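# Lay the towel flat on the table, away from the basket

## Task

Get the towel lying flat as a single layer, entirely on the table top and, viewed from overhead, not overlapping the basket anywhere. The basket must stay upright with all of its base resting on the table. At the end both hands must have released everything and pulled away.

## Robot and tools

Robot: two arms, left_arm and right_arm, each carrying a four-finger hand with sixteen motors. The right arm has a right hand and the left arm a mirrored left hand. Their URDF roots sit at left_arm (+0.044, +0.349, +0.029) m and right_arm (-0.037, -0.353, +0.004) m in the scene frame, each turned only slightly about z. A post stands on the floor behind them; do not strike it.

Frames: the scene frame has its origin at table-top height, halfway between the nominal bases. +z is up, +x points out over the table, and left_arm is on the +y side. Image left and right do not follow the arm names. Each arm reports its hand pose and takes its offsets in its own base frame. Rotations turn about the current Hand target position. Hand point axes on the right hand: +z runs along the straight fingers toward the tips, +y leaves the palm's face (the palm surface is at y = -0.063 m), and +x points away from the thumb. On the left hand +x points toward the thumb. Straight fingertips end about 0.123 m beyond the hand point along +z. A rigid mast sits at the wrist on the palm side and can bump things.

The 48-number row: one flat list covering both arms, every value in [-1, 1]. Order: left arm dx, dy, dz, rx, ry, rz; left hand's sixteen motors; left current_limit; left speed; then the same 24 for the right arm. Motor order inside each hand: index_mcp, index_abd, index_pip, index_dip, middle_mcp, middle_abd, middle_pip, middle_dip, ring_mcp, ring_abd, ring_pip, ring_dip, thumb_cmc, thumb_axl, thumb_mcp, thumb_ipl. Results list motors in this same order.

Pose numbers are offsets, not poses. They are measured from the arm's Hand target as it stood when the action or move began, along that arm's base axes. 1.0 equals 0.6 m of translation or 180 degrees of rotation, and rx, ry, rz form one rotation vector. Inside one action every row counts from that same start, not from the row before. Sending the same offset again moves further. Six zeros mean the arm is asked for nothing new. A translation longer than 1.0 gets scaled down along its direction. Orientation commands are clipped to 40 degrees from the measured orientation.

Hand numbers are absolute goals, mapped linearly between each hinge's stops. A zero is a real goal, not 'keep'. To leave a hand unchanged, resend its hand_goal, hand_current_limit and hand_speed. Values toward -1 curl things. On each finger, _mcp flexes at the knuckle, _abd swings sideways, _pip bends the middle joint and _dip the end joint. thumb_cmc swings the thumb in front of the palm, thumb_axl rolls it, and thumb_mcp and thumb_ipl bend it. Straight settings: _mcp +0.75, _abd 0.00, _pip +0.58, _dip +0.70, thumb_cmc +0.71, thumb_axl +0.68, thumb_mcp +0.23, thumb_ipl +0.17. current_limit maps -1..+1 to 0..550 mA, never below 11 mA. speed sets goal travel at (speed+1)/2 of 8.5 rad/s. Both start at +0.4 and -0.6, and the last value written persists.

Tools:
- execute_actions(actions, cameras): actions is a list of actions. Each action is a table of up to 15 rows, each row lasting 1/30 s. A short table repeats its final row until step 15. Images come back only when actions is empty or cameras names some: cam_high (896x504), cam_left_wrist, cam_right_wrist (672x504), or ["all"]. An unknown camera name voids the call.
- move(target, speed, blend, blocking, cameras): target is one 48-number row or a list of up to 15 rows. Every row's offsets count from the same starting Hand targets. The hand numbers of the first row go out at once; those of later rows go out when that point is reached. Paths are straight and end together, capped at 10 s total. speed is the top path speed in m/s, 0.002 to 4.3, default 0.25; turning is limited to twice that in rad/s. Give one value, or one per target. blend in metres rounds corners; 0 stops at each point. blocking=false returns after about 0.5 s while the motion continues. Moves do not avoid obstacles or the other arm, and faster moves overshoot more and hit harder.
- wait(seconds 0-3600, cameras): lets time pass without new commands.
- stop(cameras): brakes a running move.
- zoom_image(camera, region [x0,y0,x1,y1] in pixels, at most 504x504): gives a closer view of the newest image from that camera.
- read_manual(section): licence texts only.
- finished_scene(scene=1): ends the scene permanently.

Results: end_effector_position (m) and end_effector_quat_wxyz are in each arm's base frame. Hand target is the commanded pose that the next offsets start from. Joint positions, velocities and torques are also reported; torques 3 and 4 wrap at ±28 N m. Hand fields: hand_goal, hand_measured, hand_current_ma, hand_state (moving, goal, blocked or overload), hand_current_limit, hand_speed. A move adds a 'move:' line giving the ending (done, off_target, moving, held, fault) and any limits (paced = pose clipped, held = steps withheld). Watch for MOTOR HOT, FAULT and HAND FAULT lines. After a HAND FAULT, the remaining motion calls in that same reply are skipped.

Cautions: the hand may rest a few centimetres from the command, and the elbow sags under load, so command higher if needed. If an arm stops short, it may need the missing distance sent as an offset. A blocked arm keeps pushing until you command it back past its hand point. A motor drawing 495 mA or more for 5 s shuts off for 10 s. Long stretches or pushing heat the arm motors, and at 100 °C that arm drops. Never let the hands or arms collide, and never close one hand on the other hand's fingers. Avoid drops, slams, hard pushes, tipping the basket, and anything leaving the table. A towel left off the table fails the task. Release the towel only when it is still, then move both hands clear before calling finished_scene.

Each tool is called after ">>>" as name([rows], argument=value, ...), one row to a line, values as JSON.

## Session

>>> execute_actions(actions=[])

Scene clock: 0.00 s.
left_arm: end_effector_position=(+0.5110, +0.0392, +0.3508) hand_goal=(+0.754, +0.000, +0.576, +0.696, +0.754, +0.000, +0.576, +0.696, +0.754, +0.000, +0.576, +0.696, +0.714, +0.678, +0.226, +0.168) hand_measured=(+0.7523, +0.0007, +0.5770, +0.6958, +0.7535, +0.0007, +0.5770, +0.6958, +0.7535, -0.0008, +0.5757, +0.6958, +0.7142, +0.6777, +0.2262, +0.1672) hand_current_ma=(+1, +16, -10, -2, -3, +2, +11, -5, +6, -1, +9, -8, -13, +5, -3, -1) hand_state=(goal, goal, goal, goal, goal, goal, goal, goal, goal, goal, goal, goal, goal, goal, goal, goal) hand_current_limit=0.40 hand_speed=-0.60 end_effector_quat_wxyz=(+0.053, +0.408, +0.518, +0.750) | right_arm: end_effector_position=(+0.7771, +0.4314, +0.2260) hand_goal=(+0.754, +0.000, +0.576, +0.696, +0.754, +0.000, +0.576, +0.696, +0.754, +0.000, +0.576, +0.696, +0.714, +0.678, +0.226, +0.168) hand_measured=(+0.7523, +0.0007, +0.5770, +0.6958, +0.7535, -0.0008, +0.5770, +0.6971, +0.7535, -0.0008, +0.5770, +0.6958, +0.7154, +0.6777, +0.2262, +0.1672) hand_current_ma=(+6, -17, +8, +13, +8, +5, -3, -7, +8, -3, -7, +0, +9, -7, +8, +14) hand_state=(goal, goal, goal, goal, goal, goal, goal, goal, goal, goal, goal, goal, goal, goal, goal, goal) hand_current_limit=0.40 hand_speed=-0.60 end_effector_quat_wxyz=(+0.003, +0.829, +0.457, +0.323)
Joint positions: left_arm=[-0.157 1.49 0.649 1.077 -0.977 0.793] | right_arm=[0.62 2.433 2.653 -1.138 0.076 1.156]
Joint velocities: within noise
Joint torques (N m): no reading
Heat: left arm: hottest waist 32 °C; right arm: hottest elbow 31 °C.
Hand target: left_arm +0.5128, +0.0389, +0.3635; +0.062, +0.396, +0.519, +0.755 | right_arm +0.7792, +0.4329, +0.2453; +0.001, +0.824, +0.454, +0.340

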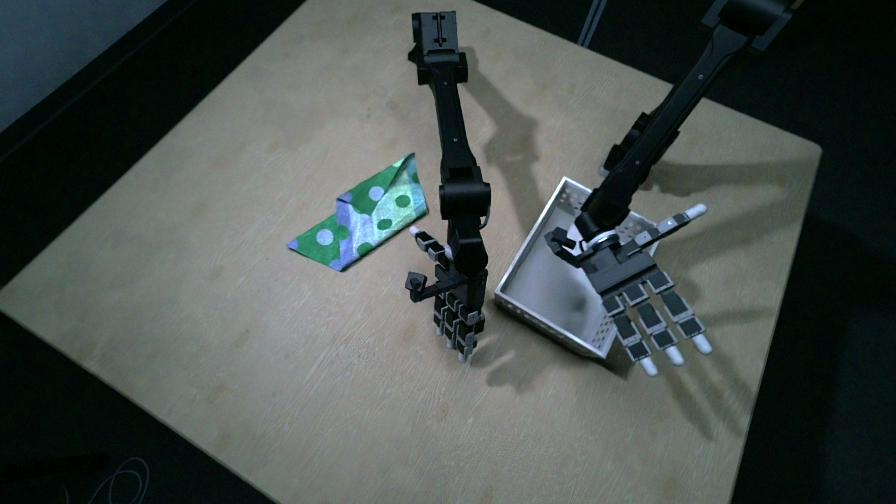

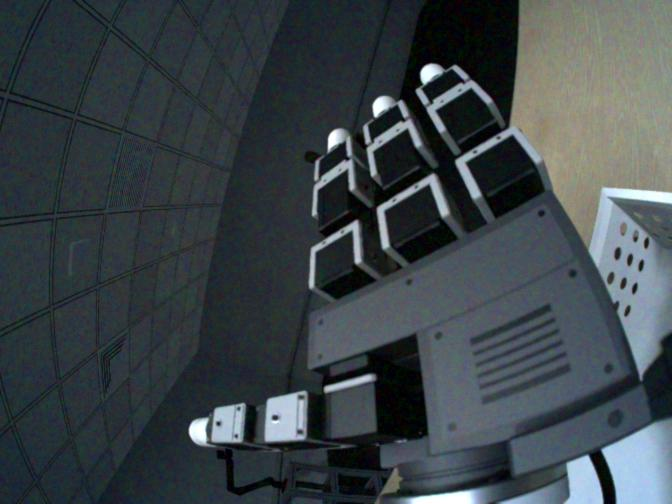

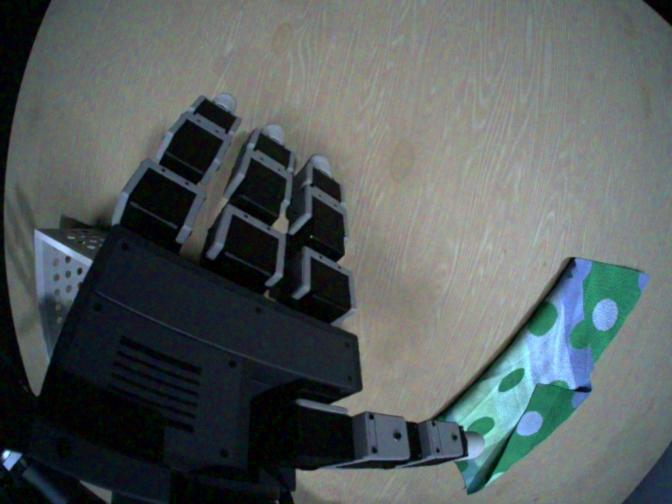

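>>> zoom_image(camera="cam_high", region=[380, 170, 740, 400])

>>> zoom_image(camera="cam_high", region=[270, 130, 450, 290])

>>> zoom_image(camera="cam_right_wrist", region=[400, 230, 672, 504])

Scaled by 1.400 from the camera's image (finer frame: 1280x720).

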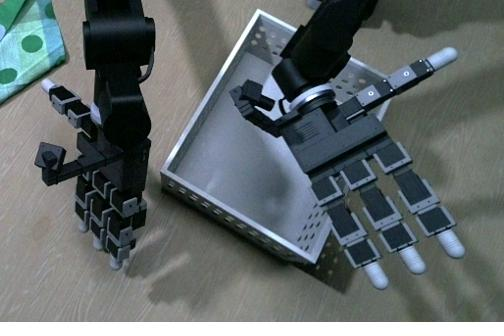

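Scaled by 2.800 from the camera's image (finer frame: 1280x720).

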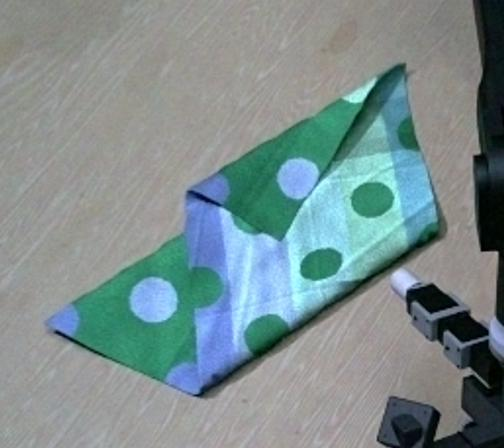

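Scaled by 1.839 from the camera's image (finer frame: 960x720).

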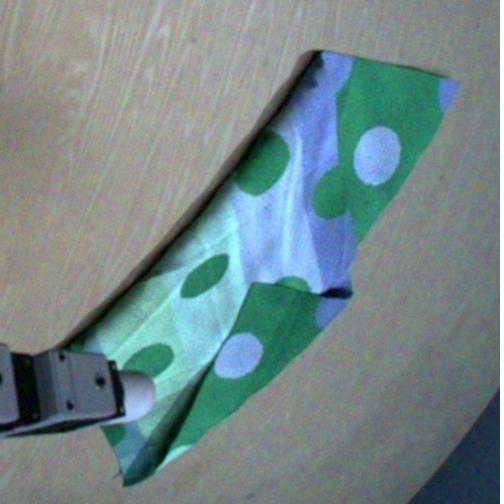

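>>> zoom_image(camera="cam_high", region=[280, 180, 380, 280])

>>> zoom_image(camera="cam_high", region=[350, 140, 440, 230])

>>> zoom_image(camera="cam_right_wrist", region=[510, 250, 660, 400])

>>> zoom_image(camera="cam_right_wrist", region=[430, 350, 600, 504])

Scaled by 5.040 from the camera's image (finer frame: 1280x720).

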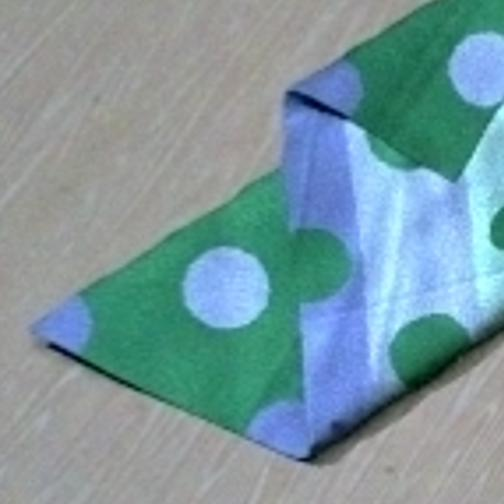

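Scaled by 5.600 from the camera's image (finer frame: 1280x720).

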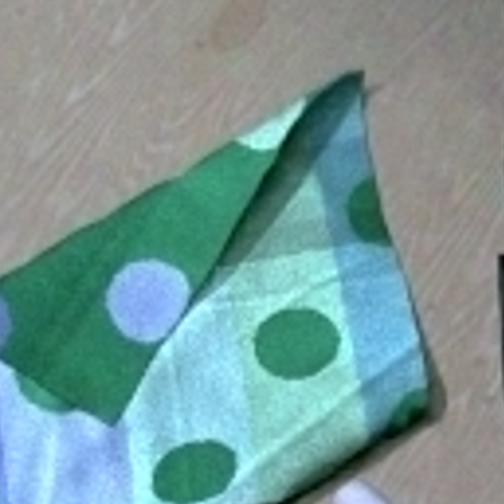

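Scaled by 3.360 from the camera's image (finer frame: 960x720).

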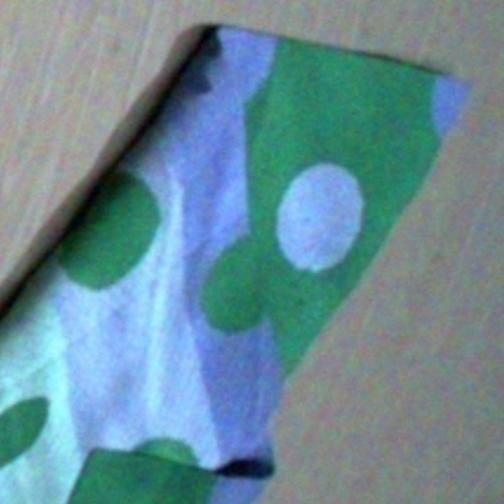

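Scaled by 2.965 from the camera's image (finer frame: 960x720).

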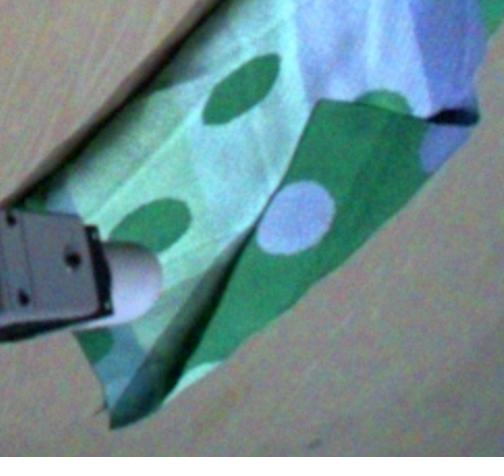

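>>> move(target=[0,0,0,0,0,0,0.754,0,0.576,0.696,0.754,0,0.576,0.696,0.754,0,0.576,0.696,0.714,0.678,0.226,0.168,0.4,-0.6, -0.262,-0.575,0.058,-0.084,0.204,-0.068,0.754,0,0.576,0.696,-0.205,0,-0.591,-0.174,-0.205,0,-0.591,-0.174,0.714,0.678,0.226,0.168,0.4,-0.6], cameras=["all"])

Scene clock: 13.47 s.
left_arm: end_effector_position=(+0.5110, +0.0392, +0.3508) hand_goal=(+0.754, +0.000, +0.576, +0.696, +0.754, +0.000, +0.576, +0.696, +0.754, +0.000, +0.576, +0.696, +0.714, +0.678, +0.226, +0.168) hand_measured=(+0.7764, -0.0008, +0.5770, +0.6958, +0.7800, +0.0007, +0.5770, +0.6971, +0.7800, +0.0007, +0.5770, +0.6958, +0.7368, +0.6777, +0.2262, +0.1672) hand_current_ma=(+2, -1, -12, -20, +30, +7, +3, -14, +28, +20, +12, -8, +21, +9, -6, +13) hand_state=(blocked, goal, goal, goal, blocked, goal, goal, goal, blocked, goal, goal, goal, blocked, goal, goal, goal) hand_current_limit=0.40 hand_speed=-0.60 end_effector_quat_wxyz=(+0.053, +0.408, +0.518, +0.750) | right_arm: end_effector_position=(+0.6250, +0.0895, +0.2718) hand_goal=(+0.754, +0.000, +0.576, +0.696, -0.204, +0.000, -0.590, -0.174, -0.204, +0.000, -0.590, -0.174, +0.714, +0.678, +0.226, +0.168) hand_measured=(+0.7486, +0.0007, +0.5693, +0.6945, -0.1860, -0.0008, -0.5894, -0.1782, -0.1836, +0.0007, -0.5894, -0.1744, +0.7129, +0.6767, +0.2242, +0.1681) hand_current_ma=(-4, -16, +3, +8, +13, +19, +3, -10, +6, -3, -12, +1, +0, -12, +4, +18) hand_state=(goal, goal, goal, goal, goal, goal, goal, goal, goal, goal, goal, goal, goal, goal, goal, goal) hand_current_limit=0.40 hand_speed=-0.60 end_effector_quat_wxyz=(+0.005, +0.925, +0.379, +0.024)
Joint positions: left_arm=[-0.157 1.49 0.649 1.077 -0.977 0.793] | right_arm=[0.28 1.919 2.061 -1.665 0.006 1.074]
Joint torques (N m): left_arm=[0.38 -10.46 9.07 2.1 0.12 0.03] | right_arm=[0.44 -18.26 8.31 -0.21 0.35 -0.16]
Heat: left arm: hottest waist 32 °C; right arm: hottest elbow 34 °C.
Hand target: left_arm +0.5128, +0.0389, +0.3635; +0.062, +0.396, +0.519, +0.755 | right_arm +0.6219, +0.0879, +0.2801; +0.000, +0.924, +0.383, +0.001
Off the commanded pose: left_arm 0.013 m, 2 deg | right_arm 0.009 m, 3 deg.
joint sent to its limit (right arm) — joint 4 (wrist pitch), lower limit. The joint targets are off in orientation, not in position.
move: off_target (right_arm)

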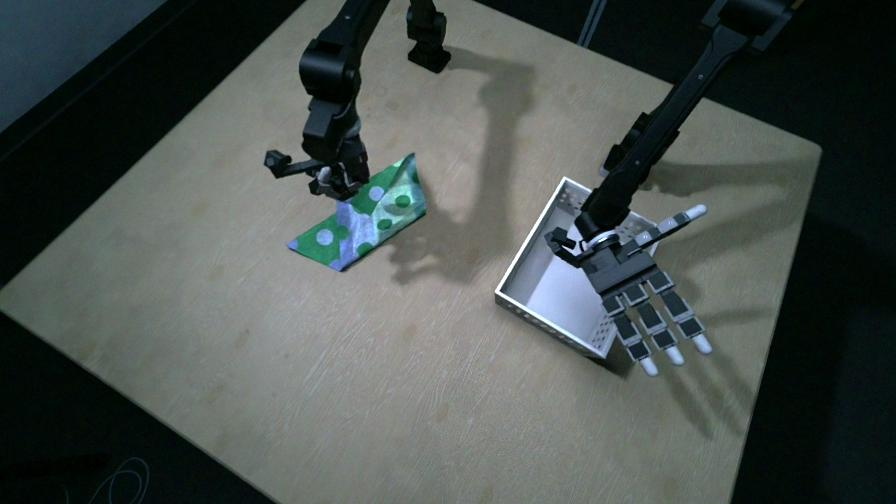

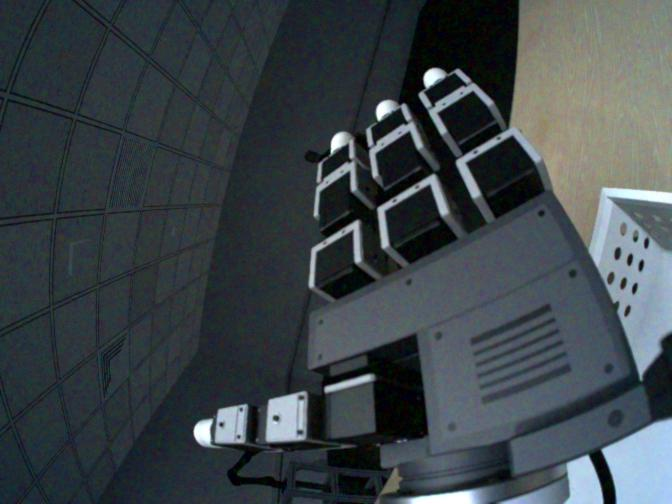

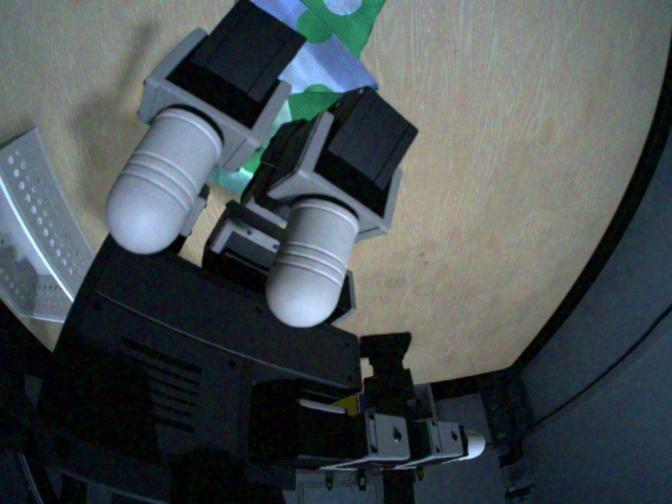

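>>> zoom_image(camera="cam_high", region=[260, 120, 460, 290])

>>> zoom_image(camera="cam_right_wrist", region=[180, 0, 460, 250])

Scaled by 2.520 from the camera's image (finer frame: 1280x720).

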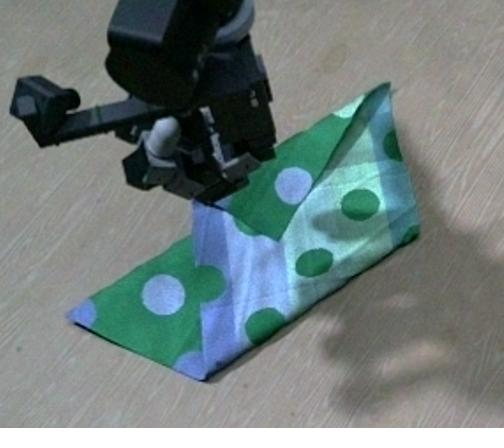

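Scaled by 1.800 from the camera's image (finer frame: 960x720).

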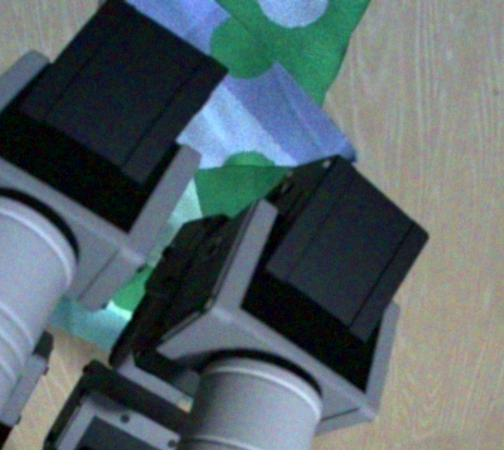

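>>> move(target=[0,0,0,0,0,0,0.754,0,0.576,0.696,0.754,0,0.576,0.696,0.754,0,0.576,0.696,0.714,0.678,0.226,0.168,0.4,-0.6, -0.01,-0.02,-0.21,0,0,0,0.754,0,0.576,0.696,-0.205,0,-0.591,-0.174,-0.205,0,-0.591,-0.174,0.714,0.678,0.226,0.168,0.4,-0.6], cameras=["all"])

>>> zoom_image(camera="cam_high", region=[280, 120, 460, 290])

>>> zoom_image(camera="cam_right_wrist", region=[180, 0, 460, 250])

Scene clock: 15.37 s.
left_arm: end_effector_position=(+0.5110, +0.0392, +0.3508) hand_goal=(+0.754, +0.000, +0.576, +0.696, +0.754, +0.000, +0.576, +0.696, +0.754, +0.000, +0.576, +0.696, +0.714, +0.678, +0.226, +0.168) hand_measured=(+0.7764, -0.0008, +0.5770, +0.6945, +0.7800, +0.0007, +0.5757, +0.6958, +0.7800, +0.0007, +0.5770, +0.6958, +0.7368, +0.6777, +0.2262, +0.1681) hand_current_ma=(+11, +14, -21, -8, +25, +7, -6, -24, +12, +1, +0, +3, +6, -10, +7, -20) hand_state=(blocked, goal, goal, goal, blocked, goal, goal, goal, blocked, goal, goal, goal, blocked, goal, goal, goal) hand_current_limit=0.40 hand_speed=-0.60 end_effector_quat_wxyz=(+0.053, +0.408, +0.518, +0.750) | right_arm: end_effector_position=(+0.6096, +0.0822, +0.1547) hand_goal=(+0.754, +0.000, +0.576, +0.696, -0.204, +0.000, -0.590, -0.174, -0.204, +0.000, -0.590, -0.174, +0.714, +0.678, +0.226, +0.168) hand_measured=(+0.7486, -0.0037, +0.5705, +0.6958, -0.1860, +0.0007, -0.5894, -0.1782, -0.1848, +0.0007, -0.5894, -0.1744, +0.7104, +0.6767, +0.2232, +0.1681) hand_current_ma=(+6, -11, +9, +2, +9, +7, +1, -2, +15, -2, -7, -7, -1, -5, +2, +9) hand_state=(goal, goal, goal, goal, goal, goal, goal, goal, goal, goal, goal, goal, goal, goal, goal, goal) hand_current_limit=0.40 hand_speed=-0.60 end_effector_quat_wxyz=(+0.001, +0.924, +0.383, -0.007)
Joint positions: left_arm=[-0.157 1.49 0.649 1.077 -0.977 0.793] | right_arm=[0.275 1.915 1.753 -1.422 0.005 1.06]
Joint torques (N m): left_arm=[0.62 -10.46 9.02 2.03 0.13 -0.02] | right_arm=[-0.62 -16.67 8.2 0.58 0.1 -0.14]
Heat: left arm: hottest waist 32 °C; right arm: hottest elbow 34 °C.
Hand target: left_arm +0.5128, +0.0389, +0.3635; +0.062, +0.396, +0.519, +0.755 | right_arm +0.6160, +0.0758, +0.1542; +0.001, +0.924, +0.382, +0.001
Off the commanded pose: left_arm 0.013 m, 2 deg | right_arm 0.009 m, 1 deg.
move: done

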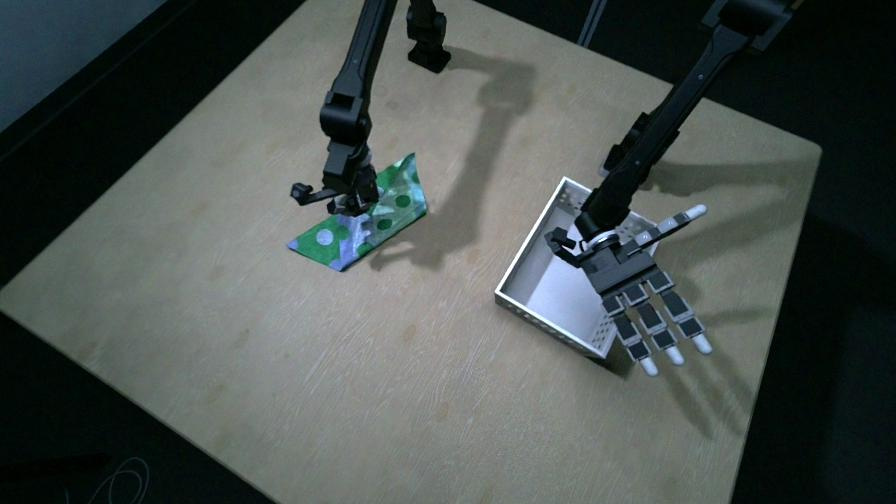

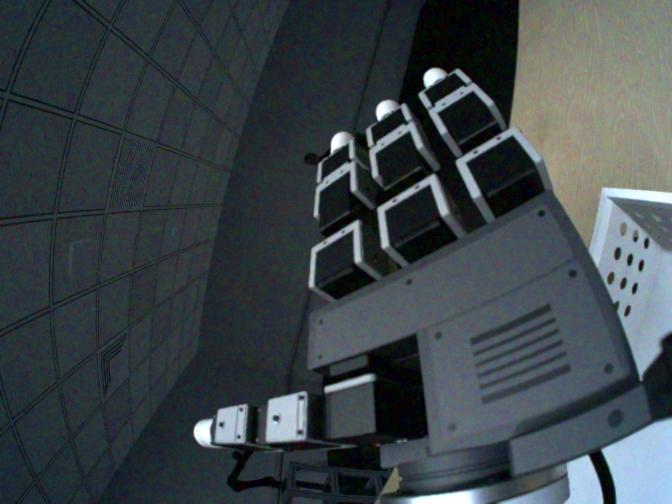

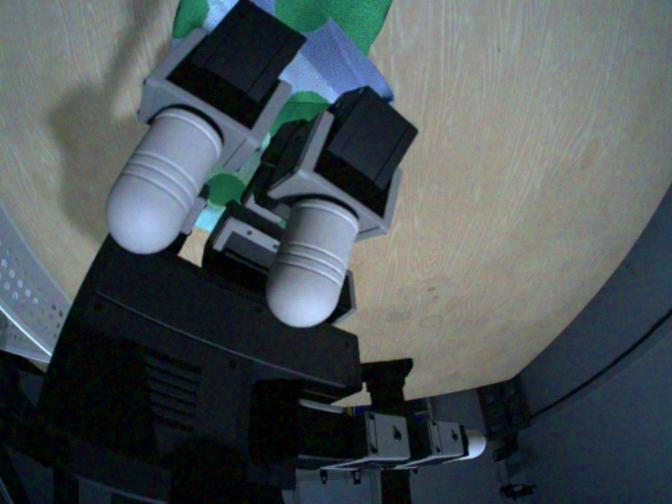

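Scaled by 2.800 from the camera's image (finer frame: 1280x720).

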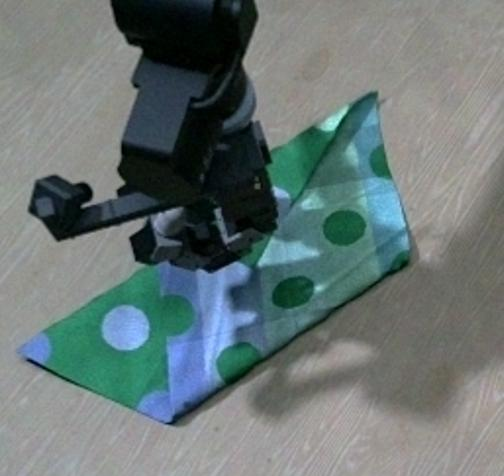

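Scaled by 1.800 from the camera's image (finer frame: 960x720).

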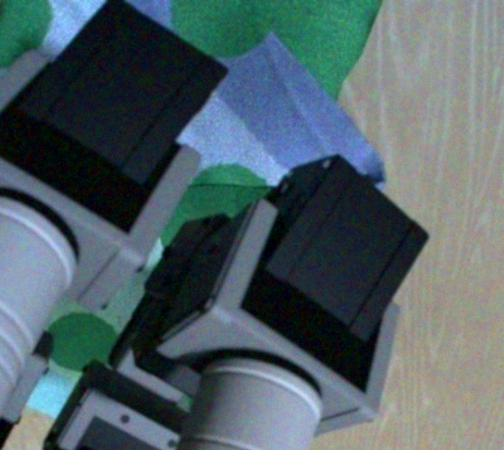

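>>> move([
  [0,0,0,0,0,0,0.754,0,0.576,0.696,0.754,0,0.576,0.696,0.754,0,0.576,0.696,0.714,0.678,0.226,0.168,0.4,-0.6, 0.015,0.015,-0.04,0,0,0,0.754,0,0.576,0.696,-0.205,0,-0.591,-0.174,-0.205,0,-0.591,-0.174,0.714,0.678,0.226,0.168,0.4,-0.6],
  [0,0,0,0,0,0,0.754,0,0.576,0.696,0.754,0,0.576,0.696,0.754,0,0.576,0.696,0.714,0.678,0.226,0.168,0.4,-0.6, 0.015,0.015,-0.07,0,0,0,0.754,0,0.576,0.696,-0.205,0,-0.591,-0.174,-0.205,0,-0.591,-0.174,0.714,0.678,0.226,0.168,0.4,-0.6],
], speed=[0.1,0.04], cameras=["cam_high"])

>>> zoom_image(camera="cam_high", region=[280, 120, 460, 290])

Scene clock: 17.13 s.
left_arm: end_effector_position=(+0.5110, +0.0392, +0.3508) hand_goal=(+0.754, +0.000, +0.576, +0.696, +0.754, +0.000, +0.576, +0.696, +0.754, +0.000, +0.576, +0.696, +0.714, +0.678, +0.226, +0.168) hand_measured=(+0.7764, -0.0008, +0.5757, +0.6971, +0.7812, +0.0021, +0.5770, +0.6958, +0.7800, -0.0008, +0.5770, +0.6958, +0.7368, +0.6777, +0.2262, +0.1681) hand_current_ma=(+13, +9, -13, -19, +28, +3, +14, -8, +16, +12, +11, -18, +31, -17, +19, -8) hand_state=(blocked, goal, goal, goal, blocked, goal, goal, goal, blocked, goal, goal, goal, blocked, goal, goal, goal) hand_current_limit=0.40 hand_speed=-0.60 end_effector_quat_wxyz=(+0.053, +0.408, +0.518, +0.750) | right_arm: end_effector_position=(+0.6216, +0.0856, +0.1395) hand_goal=(+0.754, +0.000, +0.576, +0.696, -0.204, +0.000, -0.590, -0.174, -0.204, +0.000, -0.590, -0.174, +0.714, +0.678, +0.226, +0.168) hand_measured=(+0.7655, +0.0490, +0.5847, +0.6983, -0.1860, -0.0008, -0.5894, -0.1782, -0.1848, +0.0007, -0.5894, -0.1744, +0.7104, +0.6777, +0.2232, +0.1681) hand_current_ma=(+5, -4, +11, +5, +3, +8, +7, -3, +13, +5, -12, -2, +7, -7, +1, +8) hand_state=(goal, blocked, goal, goal, goal, goal, goal, goal, goal, goal, goal, goal, goal, goal, goal, goal) hand_current_limit=0.40 hand_speed=-0.60 end_effector_quat_wxyz=(+0.003, +0.924, +0.383, +0.008)
Joint positions: left_arm=[-0.157 1.49 0.649 1.077 -0.977 0.793] | right_arm=[0.275 1.937 1.743 -1.361 0.005 1.059]
Joint torques (N m): left_arm=[0.44 -10.58 9.06 1.99 0.15 -0.01] | right_arm=[-0.21 -14.56 6.31 1.61 0.1 -0.08]
Heat: left arm: hottest elbow 33 °C; right arm: hottest elbow 34 °C.
Hand target: left_arm +0.5128, +0.0389, +0.3635; +0.062, +0.396, +0.519, +0.755 | right_arm +0.6250, +0.0848, +0.1121; +0.001, +0.924, +0.383, +0.001
Off the commanded pose: left_arm 0.013 m, 2 deg | right_arm 0.028 m, 1 deg.
move: off_target (right_arm)

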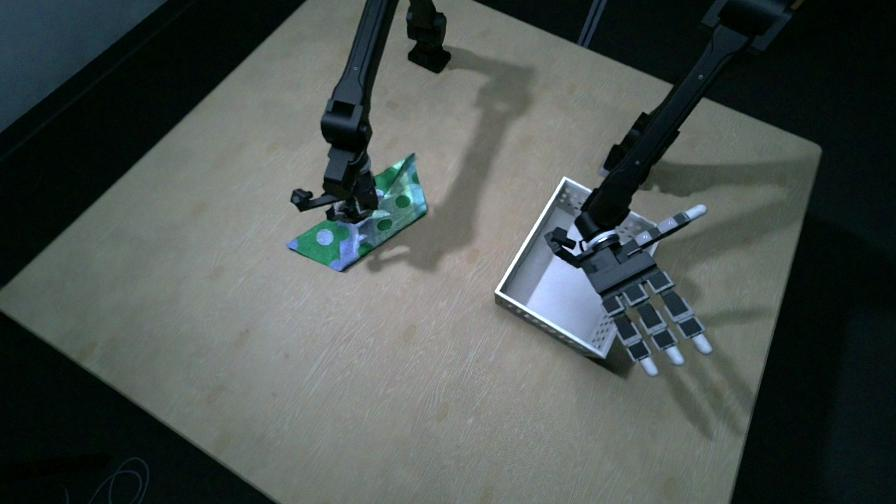

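Scaled by 2.800 from the camera's image (finer frame: 1280x720).

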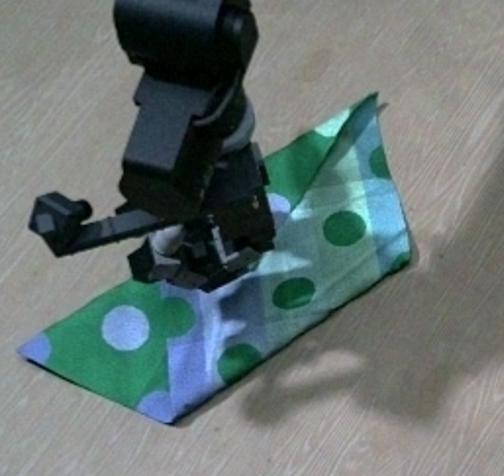

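>>> move(target=[0,0,0,0,0,0,0.754,0,0.576,0.696,0.754,0,0.576,0.696,0.754,0,0.576,0.696,0.714,0.678,0.226,0.168,0.4,-0.6, -0.065,-0.155,0,0,0,0,0.754,0,0.576,0.696,-0.205,0,-0.591,-0.174,-0.205,0,-0.591,-0.174,0.714,0.678,0.226,0.168,0.8,-0.6], speed=0.08, cameras=["cam_high","cam_right_wrist"])

>>> zoom_image(camera="cam_high", region=[260, 120, 440, 290])

Scene clock: 19.33 s.
left_arm: end_effector_position=(+0.5110, +0.0392, +0.3508) hand_goal=(+0.754, +0.000, +0.576, +0.696, +0.754, +0.000, +0.576, +0.696, +0.754, +0.000, +0.576, +0.696, +0.714, +0.678, +0.226, +0.168) hand_measured=(+0.7764, +0.0007, +0.5757, +0.6971, +0.7800, +0.0007, +0.5757, +0.6958, +0.7800, +0.0007, +0.5770, +0.6971, +0.7368, +0.6767, +0.2262, +0.1681) hand_current_ma=(-3, +3, +8, -23, +30, +11, +3, -14, +11, +2, +15, +3, -4, +6, +10, +12) hand_state=(blocked, goal, goal, goal, blocked, goal, goal, goal, blocked, goal, goal, goal, blocked, goal, goal, goal) hand_current_limit=0.40 hand_speed=-0.60 end_effector_quat_wxyz=(+0.053, +0.408, +0.518, +0.750) | right_arm: end_effector_position=(+0.5909, +0.0070, +0.1394) hand_goal=(+0.754, +0.000, +0.576, +0.696, -0.204, +0.000, -0.590, -0.174, -0.204, +0.000, -0.590, -0.174, +0.714, +0.678, +0.226, +0.168) hand_measured=(+0.7824, -0.0828, +0.5975, +0.7047, -0.1848, -0.0008, -0.5881, -0.1782, -0.1848, -0.0008, -0.5894, -0.1744, +0.7104, +0.6767, +0.2232, +0.1672) hand_current_ma=(+10, -46, +11, -2, +18, +7, +5, -2, +15, -8, -10, -3, +11, -11, +8, +7) hand_state=(blocked, blocked, blocked, goal, goal, goal, goal, goal, goal, goal, goal, goal, goal, goal, goal, goal) hand_current_limit=0.80 hand_speed=-0.60 end_effector_quat_wxyz=(+0.002, +0.922, +0.386, +0.023)
Joint positions: left_arm=[-0.157 1.49 0.649 1.077 -0.977 0.793] | right_arm=[0.149 1.795 1.533 -1.263 -0.007 0.928]
Joint torques (N m): left_arm=[0.15 -10.46 8.99 2.04 0.14 -0.01] | right_arm=[-1.03 -13.04 5.86 0.66 0.5 -0.17]
Heat: left arm: hottest elbow 33 °C; right arm: hottest elbow 34 °C.
Hand target: left_arm +0.5128, +0.0389, +0.3635; +0.062, +0.396, +0.519, +0.755 | right_arm +0.5860, -0.0082, +0.1122; +0.001, +0.924, +0.383, +0.001
Off the commanded pose: left_arm 0.013 m, 2 deg | right_arm 0.032 m, 3 deg.
move: off_target (right_arm)

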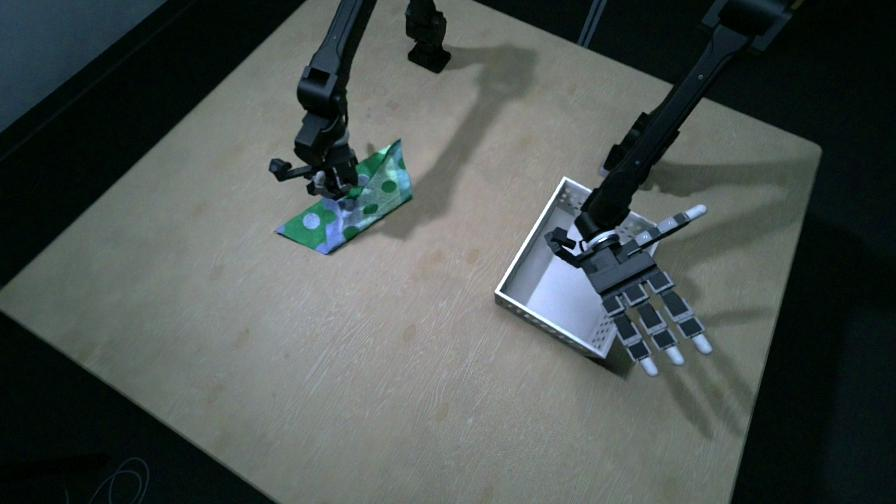

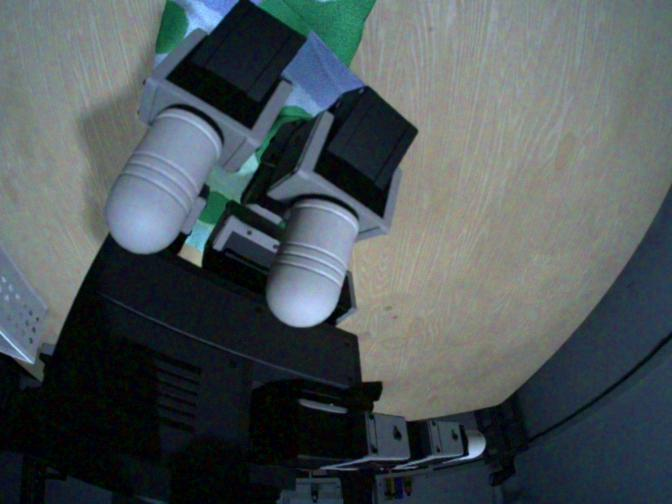

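Scaled by 2.800 from the camera's image (finer frame: 1280x720).

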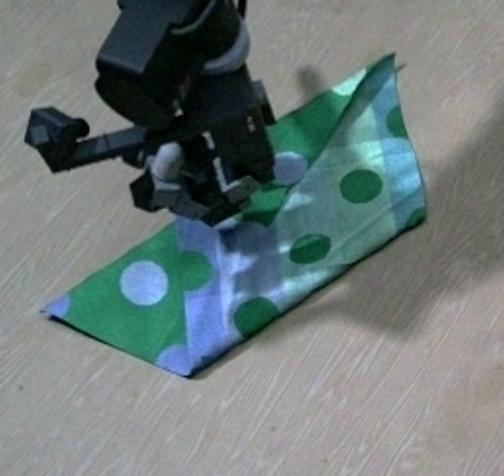

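>>> move(target=[0,0,0,0,0,0,0.754,0,0.576,0.696,0.754,0,0.576,0.696,0.754,0,0.576,0.696,0.714,0.678,0.226,0.168,0.4,-0.6, 0,-0.4,0.2,0,0,0,0.754,0,0.576,0.696,-0.205,0,-0.591,-0.174,-0.205,0,-0.591,-0.174,0.714,0.678,0.226,0.168,0.4,-0.6], cameras=["cam_high","cam_right_wrist"])

>>> zoom_image(camera="cam_high", region=[260, 120, 440, 290])

Scene clock: 22.37 s.
left_arm: end_effector_position=(+0.5110, +0.0392, +0.3508) hand_goal=(+0.754, +0.000, +0.576, +0.696, +0.754, +0.000, +0.576, +0.696, +0.754, +0.000, +0.576, +0.696, +0.714, +0.678, +0.226, +0.168) hand_measured=(+0.7764, +0.0007, +0.5757, +0.6958, +0.7812, -0.0008, +0.5770, +0.6958, +0.7800, -0.0008, +0.5770, +0.6958, +0.7368, +0.6777, +0.2262, +0.1681) hand_current_ma=(+15, +1, -16, -2, +21, +12, +0, +5, +15, +0, +3, -6, +37, -3, +16, -13) hand_state=(blocked, goal, goal, goal, blocked, goal, goal, goal, blocked, goal, goal, goal, blocked, goal, goal, goal) hand_current_limit=0.40 hand_speed=-0.60 end_effector_quat_wxyz=(+0.053, +0.408, +0.518, +0.750) | right_arm: end_effector_position=(+0.5762, -0.2461, +0.2160) hand_goal=(+0.754, +0.000, +0.576, +0.696, -0.204, +0.000, -0.590, -0.174, -0.204, +0.000, -0.590, -0.174, +0.714, +0.678, +0.226, +0.168) hand_measured=(+0.7535, -0.0023, +0.5744, +0.6945, -0.1860, -0.0008, -0.5894, -0.1782, -0.1836, -0.0008, -0.5894, -0.1731, +0.7104, +0.6777, +0.2232, +0.1681) hand_current_ma=(+7, -11, +7, +2, +20, +12, +3, -3, +5, -1, -3, -1, +5, -4, -5, +12) hand_state=(goal, goal, goal, goal, goal, goal, goal, goal, goal, goal, goal, goal, goal, goal, goal, goal) hand_current_limit=0.40 hand_speed=-0.60 end_effector_quat_wxyz=(-0.006, +0.926, +0.377, -0.011)
Joint positions: left_arm=[-0.157 1.49 0.649 1.077 -0.977 0.793] | right_arm=[-0.305 1.828 1.79 -1.557 0.004 0.492]
Joint torques (N m): left_arm=[0.56 -10.7 9.05 2 0.15 -0.01] | right_arm=[0.26 -15.74 11.78 -0.47 0.06 -0.13]
Heat: left arm: hottest elbow 33 °C; right arm: hottest elbow 34 °C.
Hand target: left_arm +0.5128, +0.0389, +0.3635; +0.062, +0.396, +0.519, +0.755 | right_arm +0.5859, -0.2483, +0.2321; +0.001, +0.924, +0.382, +0.001
Off the commanded pose: left_arm 0.013 m, 2 deg | right_arm 0.019 m, 2 deg.
move: off_target (right_arm)

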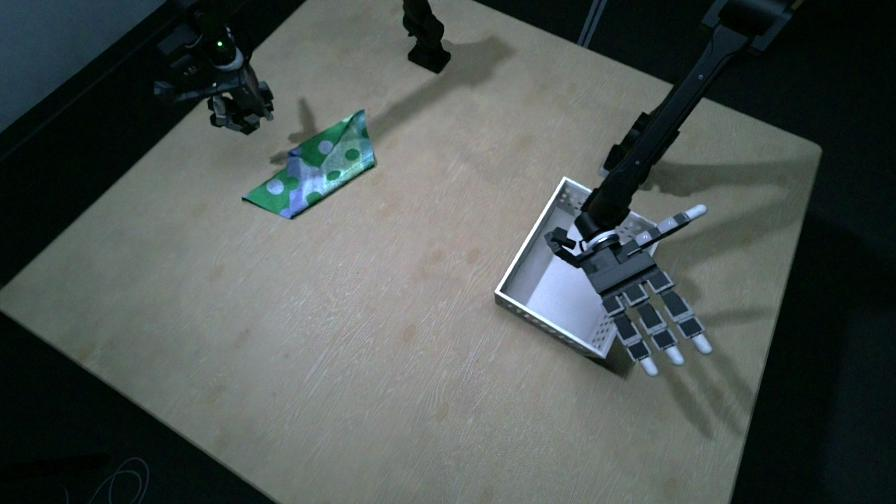

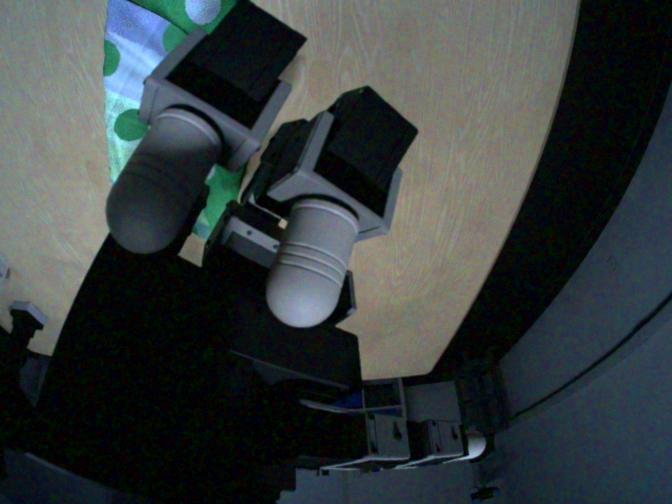

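Scaled by 2.800 from the camera's image (finer frame: 1280x720).

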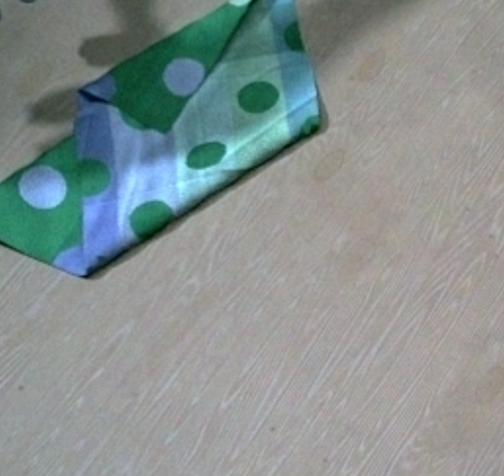

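>>> move([
  [0,0,0,0,0,0,0.754,0,0.576,0.696,0.754,0,0.576,0.696,0.754,0,0.576,0.696,0.714,0.678,0.226,0.168,0.4,-0.6, -0.075,0.186,-0.08,0,0,-0.25,0.754,0,0.576,0.696,-0.205,0,-0.591,-0.174,-0.205,0,-0.591,-0.174,0.714,0.678,0.226,0.168,0.4,-0.6],
  [0,0,0,0,0,0,0.754,0,0.576,0.696,0.754,0,0.576,0.696,0.754,0,0.576,0.696,0.714,0.678,0.226,0.168,0.4,-0.6, -0.075,0.186,-0.19,0,0,-0.25,0.754,0,0.576,0.696,-0.205,0,-0.591,-0.174,-0.205,0,-0.591,-0.174,0.714,0.678,0.226,0.168,0.4,-0.6],
  [0,0,0,0,0,0,0.754,0,0.576,0.696,0.754,0,0.576,0.696,0.754,0,0.576,0.696,0.714,0.678,0.226,0.168,0.4,-0.6, 0.008,0.519,-0.19,0,0,-0.25,0.754,0,0.576,0.696,-0.205,0,-0.591,-0.174,-0.205,0,-0.591,-0.174,0.714,0.678,0.226,0.168,0.4,-0.6],
  [0,0,0,0,0,0,0.754,0,0.576,0.696,0.754,0,0.576,0.696,0.754,0,0.576,0.696,0.714,0.678,0.226,0.168,0.4,-0.6, 0.008,0.519,-0.05,0,0,-0.25,0.754,0,0.576,0.696,-0.205,0,-0.591,-0.174,-0.205,0,-0.591,-0.174,0.714,0.678,0.226,0.168,0.4,-0.6],
], speed=[0.25,0.06,0.12,0.12], cameras=["cam_high","cam_right_wrist"])

>>> zoom_image(camera="cam_high", region=[260, 120, 460, 290])

Scene clock: 30.30 s.
left_arm: end_effector_position=(+0.5110, +0.0392, +0.3508) hand_goal=(+0.754, +0.000, +0.576, +0.696, +0.754, +0.000, +0.576, +0.696, +0.754, +0.000, +0.576, +0.696, +0.714, +0.678, +0.226, +0.168) hand_measured=(+0.7764, -0.0008, +0.5770, +0.6971, +0.7800, +0.0007, +0.5770, +0.6958, +0.7788, -0.0008, +0.5770, +0.6958, +0.7368, +0.6777, +0.2262, +0.1672) hand_current_ma=(+10, +3, -7, -21, +30, +14, +5, -24, +25, +15, -4, +11, +19, +3, +8, +10) hand_state=(blocked, goal, goal, goal, blocked, goal, goal, goal, blocked, goal, goal, goal, blocked, goal, goal, goal) hand_current_limit=0.40 hand_speed=-0.60 end_effector_quat_wxyz=(+0.053, +0.408, +0.518, +0.750) | right_arm: end_effector_position=(+0.5844, +0.0526, +0.1893) hand_goal=(+0.754, +0.000, +0.576, +0.696, -0.204, +0.000, -0.590, -0.174, -0.204, +0.000, -0.590, -0.174, +0.714, +0.678, +0.226, +0.168) hand_measured=(+0.7474, +0.0021, +0.5705, +0.6920, -0.1860, -0.0008, -0.5894, -0.1782, -0.1836, -0.0008, -0.5881, -0.1744, +0.7167, +0.6767, +0.2232, +0.1681) hand_current_ma=(+6, -7, +12, +12, +3, +13, -3, +5, +15, +0, -13, +0, +1, -2, +9, +13) hand_state=(goal, goal, goal, goal, goal, goal, goal, goal, goal, goal, goal, goal, goal, goal, goal, goal) hand_current_limit=0.40 hand_speed=-0.60 end_effector_quat_wxyz=(+0.005, +1.000, +0.000, -0.012)
Joint positions: left_arm=[-0.157 1.49 0.649 1.077 -0.977 0.793] | right_arm=[0.225 2.018 1.999 -1.577 0.005 1.796]
Joint torques (N m): left_arm=[0.21 -10.87 8.98 1.95 0.14 -0.01] | right_arm=[1.14 -17.67 11.59 -0.42 0.1 0.06]
Heat: left arm: hottest elbow 34 °C; right arm: hottest elbow 35 °C.
Hand target: left_arm +0.5128, +0.0389, +0.3635; +0.062, +0.396, +0.519, +0.755 | right_arm +0.5908, +0.0633, +0.2021; +0.001, +1.000, +0.000, +0.000
Off the commanded pose: left_arm 0.013 m, 2 deg | right_arm 0.018 m, 1 deg.
move: off_target (right_arm)

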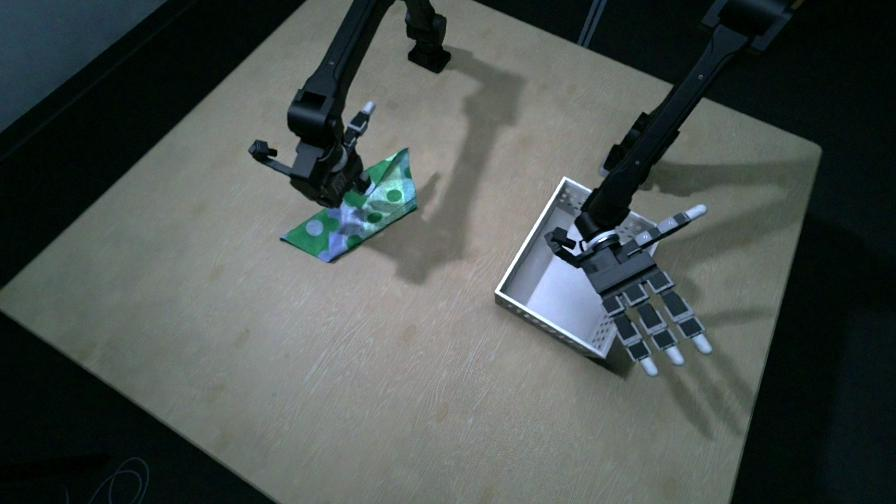

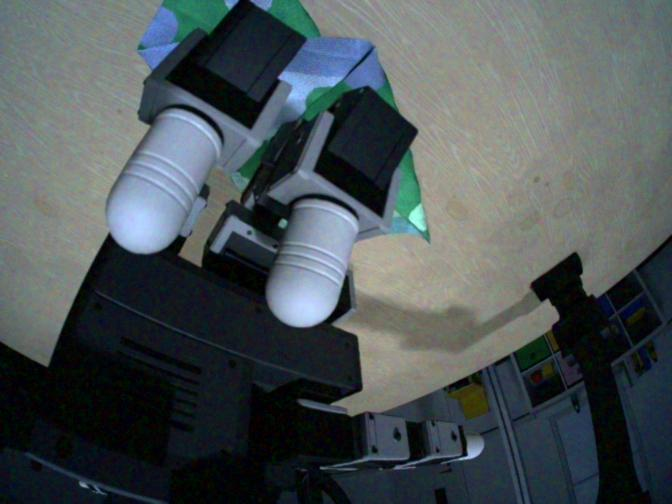

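Scaled by 2.520 from the camera's image (finer frame: 1280x720).

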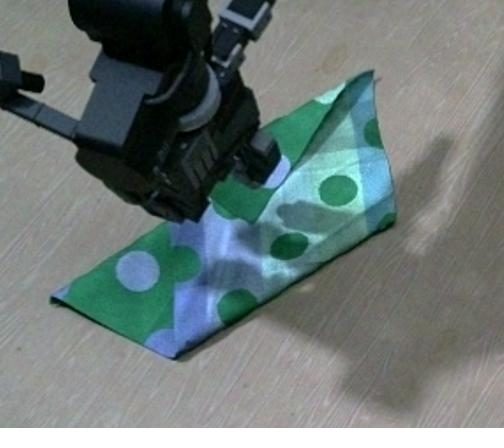

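>>> move([
  [-0.249,-0.805,-0.106,-0.514,0.210,0.163,-0.205,0,-0.591,-0.174,-0.205,0,-0.591,-0.174,0.754,0,0.576,0.696,0.714,0.678,0.226,0.168,0.4,-0.6, -0.032,-0.06,0,0,0,0,0.754,0,0.576,0.696,-0.205,0,-0.591,-0.174,-0.205,0,-0.591,-0.174,-0.571,0.678,0.226,0.168,0.4,-0.6],
  [-0.249,-0.805,-0.32,-0.514,0.210,0.163,-0.205,0,-0.591,-0.174,-0.205,0,-0.591,-0.174,0.754,0,0.576,0.696,0.714,0.678,0.226,0.168,0.4,-0.6, -0.032,-0.06,0,0,0,0,0.754,0,0.576,0.696,-0.205,0,-0.591,-0.174,-0.205,0,-0.591,-0.174,-0.571,0.678,0.226,0.168,0.4,-0.6],
], cameras=["all"])

>>> zoom_image(camera="cam_high", region=[260, 100, 480, 290])

Scene clock: 36.83 s.
left_arm: end_effector_position=(+0.3502, -0.4322, +0.2810) hand_goal=(-0.204, +0.000, -0.590, -0.174, -0.204, +0.000, -0.590, -0.174, +0.754, +0.000, +0.576, +0.696, +0.714, +0.678, +0.226, +0.168) hand_measured=(-0.1824, +0.0080, -0.5843, -0.1693, -0.1799, +0.0109, -0.5830, -0.1706, +0.7691, +0.0021, +0.5770, +0.6907, +0.7381, +0.6777, +0.2183, +0.1633) hand_current_ma=(+10, +0, -7, +5, +22, +28, +15, -22, +0, +16, +0, -4, +13, -6, -19, -2) hand_state=(blocked, goal, goal, goal, blocked, goal, goal, goal, goal, goal, goal, goal, blocked, goal, goal, goal) hand_current_limit=0.40 hand_speed=-0.60 end_effector_quat_wxyz=(+0.137, +0.492, +0.857, +0.068) | right_arm: end_effector_position=(+0.5680, +0.0345, +0.1922) hand_goal=(+0.754, +0.000, +0.576, +0.696, -0.204, +0.000, -0.590, -0.174, -0.204, +0.000, -0.590, -0.174, -0.570, +0.678, +0.226, +0.168) hand_measured=(+0.7474, +0.0021, +0.5705, +0.6907, -0.1860, -0.0008, -0.5881, -0.1782, -0.1848, -0.0008, -0.5894, -0.1744, -0.5743, +0.6767, +0.2232, +0.1672) hand_current_ma=(-10, -12, +3, +5, +12, +3, +12, +3, +7, +3, -5, -1, +4, -9, +2, +9) hand_state=(goal, goal, goal, goal, goal, goal, goal, goal, goal, goal, goal, goal, goal, goal, goal, goal) hand_current_limit=0.40 hand_speed=-0.60 end_effector_quat_wxyz=(+0.006, +1.000, +0.001, -0.016)
Joint positions: left_arm=[-1.118 1.743 1.769 -1.444 -0.267 -1.627] | right_arm=[0.202 1.963 1.919 -1.56 0.005 1.772]
Joint torques (N m): left_arm=[-0.73 -18.2 8.92 1.03 -0.6 0.13] | right_arm=[-1.03 -18.9 8.09 0.36 0.21 -0.12]
Heat: left arm: hottest elbow 34 °C; right arm: hottest elbow 35 °C.
Hand target: left_arm +0.3446, -0.4342, +0.2927; +0.150, +0.499, +0.851, +0.061 (not the last commanded pose) | right_arm +0.5715, +0.0271, +0.2021; +0.001, +1.000, +0.000, +0.000
Off the commanded pose: left_arm 0.111 m, 30 deg | right_arm 0.013 m, 2 deg.
move: held (left_arm; a check stopped the path), off_target (right_arm); path is at target 1 of 2; limits=paced,held
pose unreachable (left arm): on one or more control steps of this call, first in action 0 (counted from 0), this arm could not follow its commanded pose, so it was not sent that pose on those steps. It may still have moved: this result reports where it is.
cause: moving toward the commanded pose would bring a part of the arm too close to another arm (a part of this arm just beyond joint 4 (wrist pitch) and a part of the right arm just beyond its joint 3 (elbow), at the place that arm is still heading or pushing toward).

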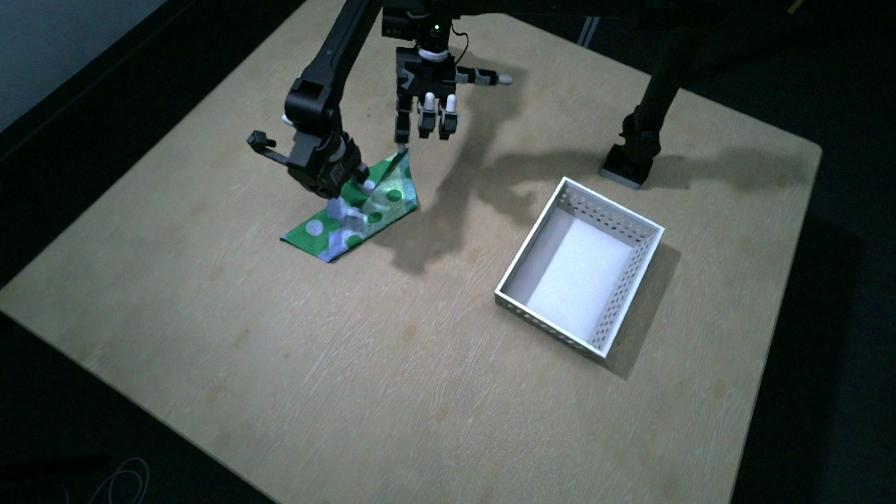

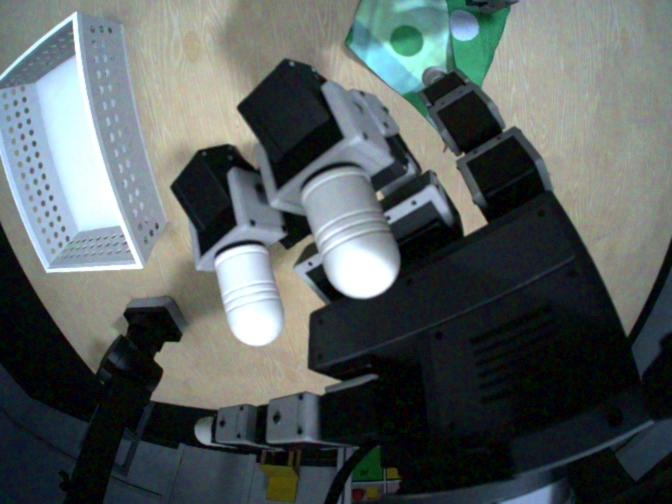

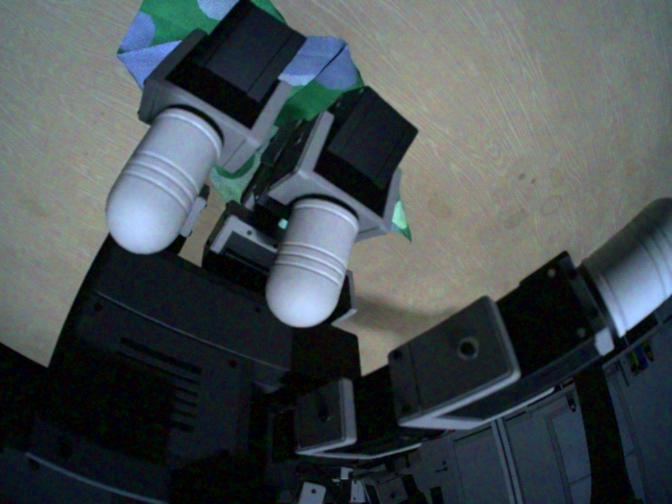

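Scaled by 2.291 from the camera's image (finer frame: 1280x720).

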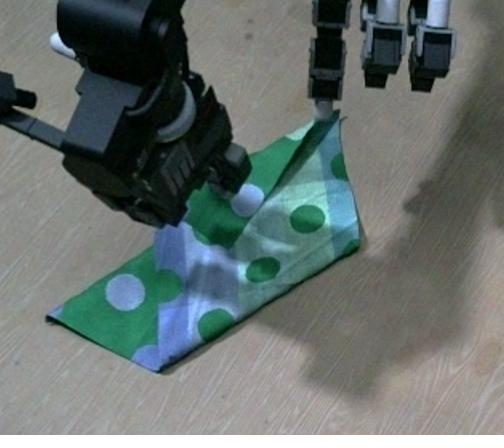

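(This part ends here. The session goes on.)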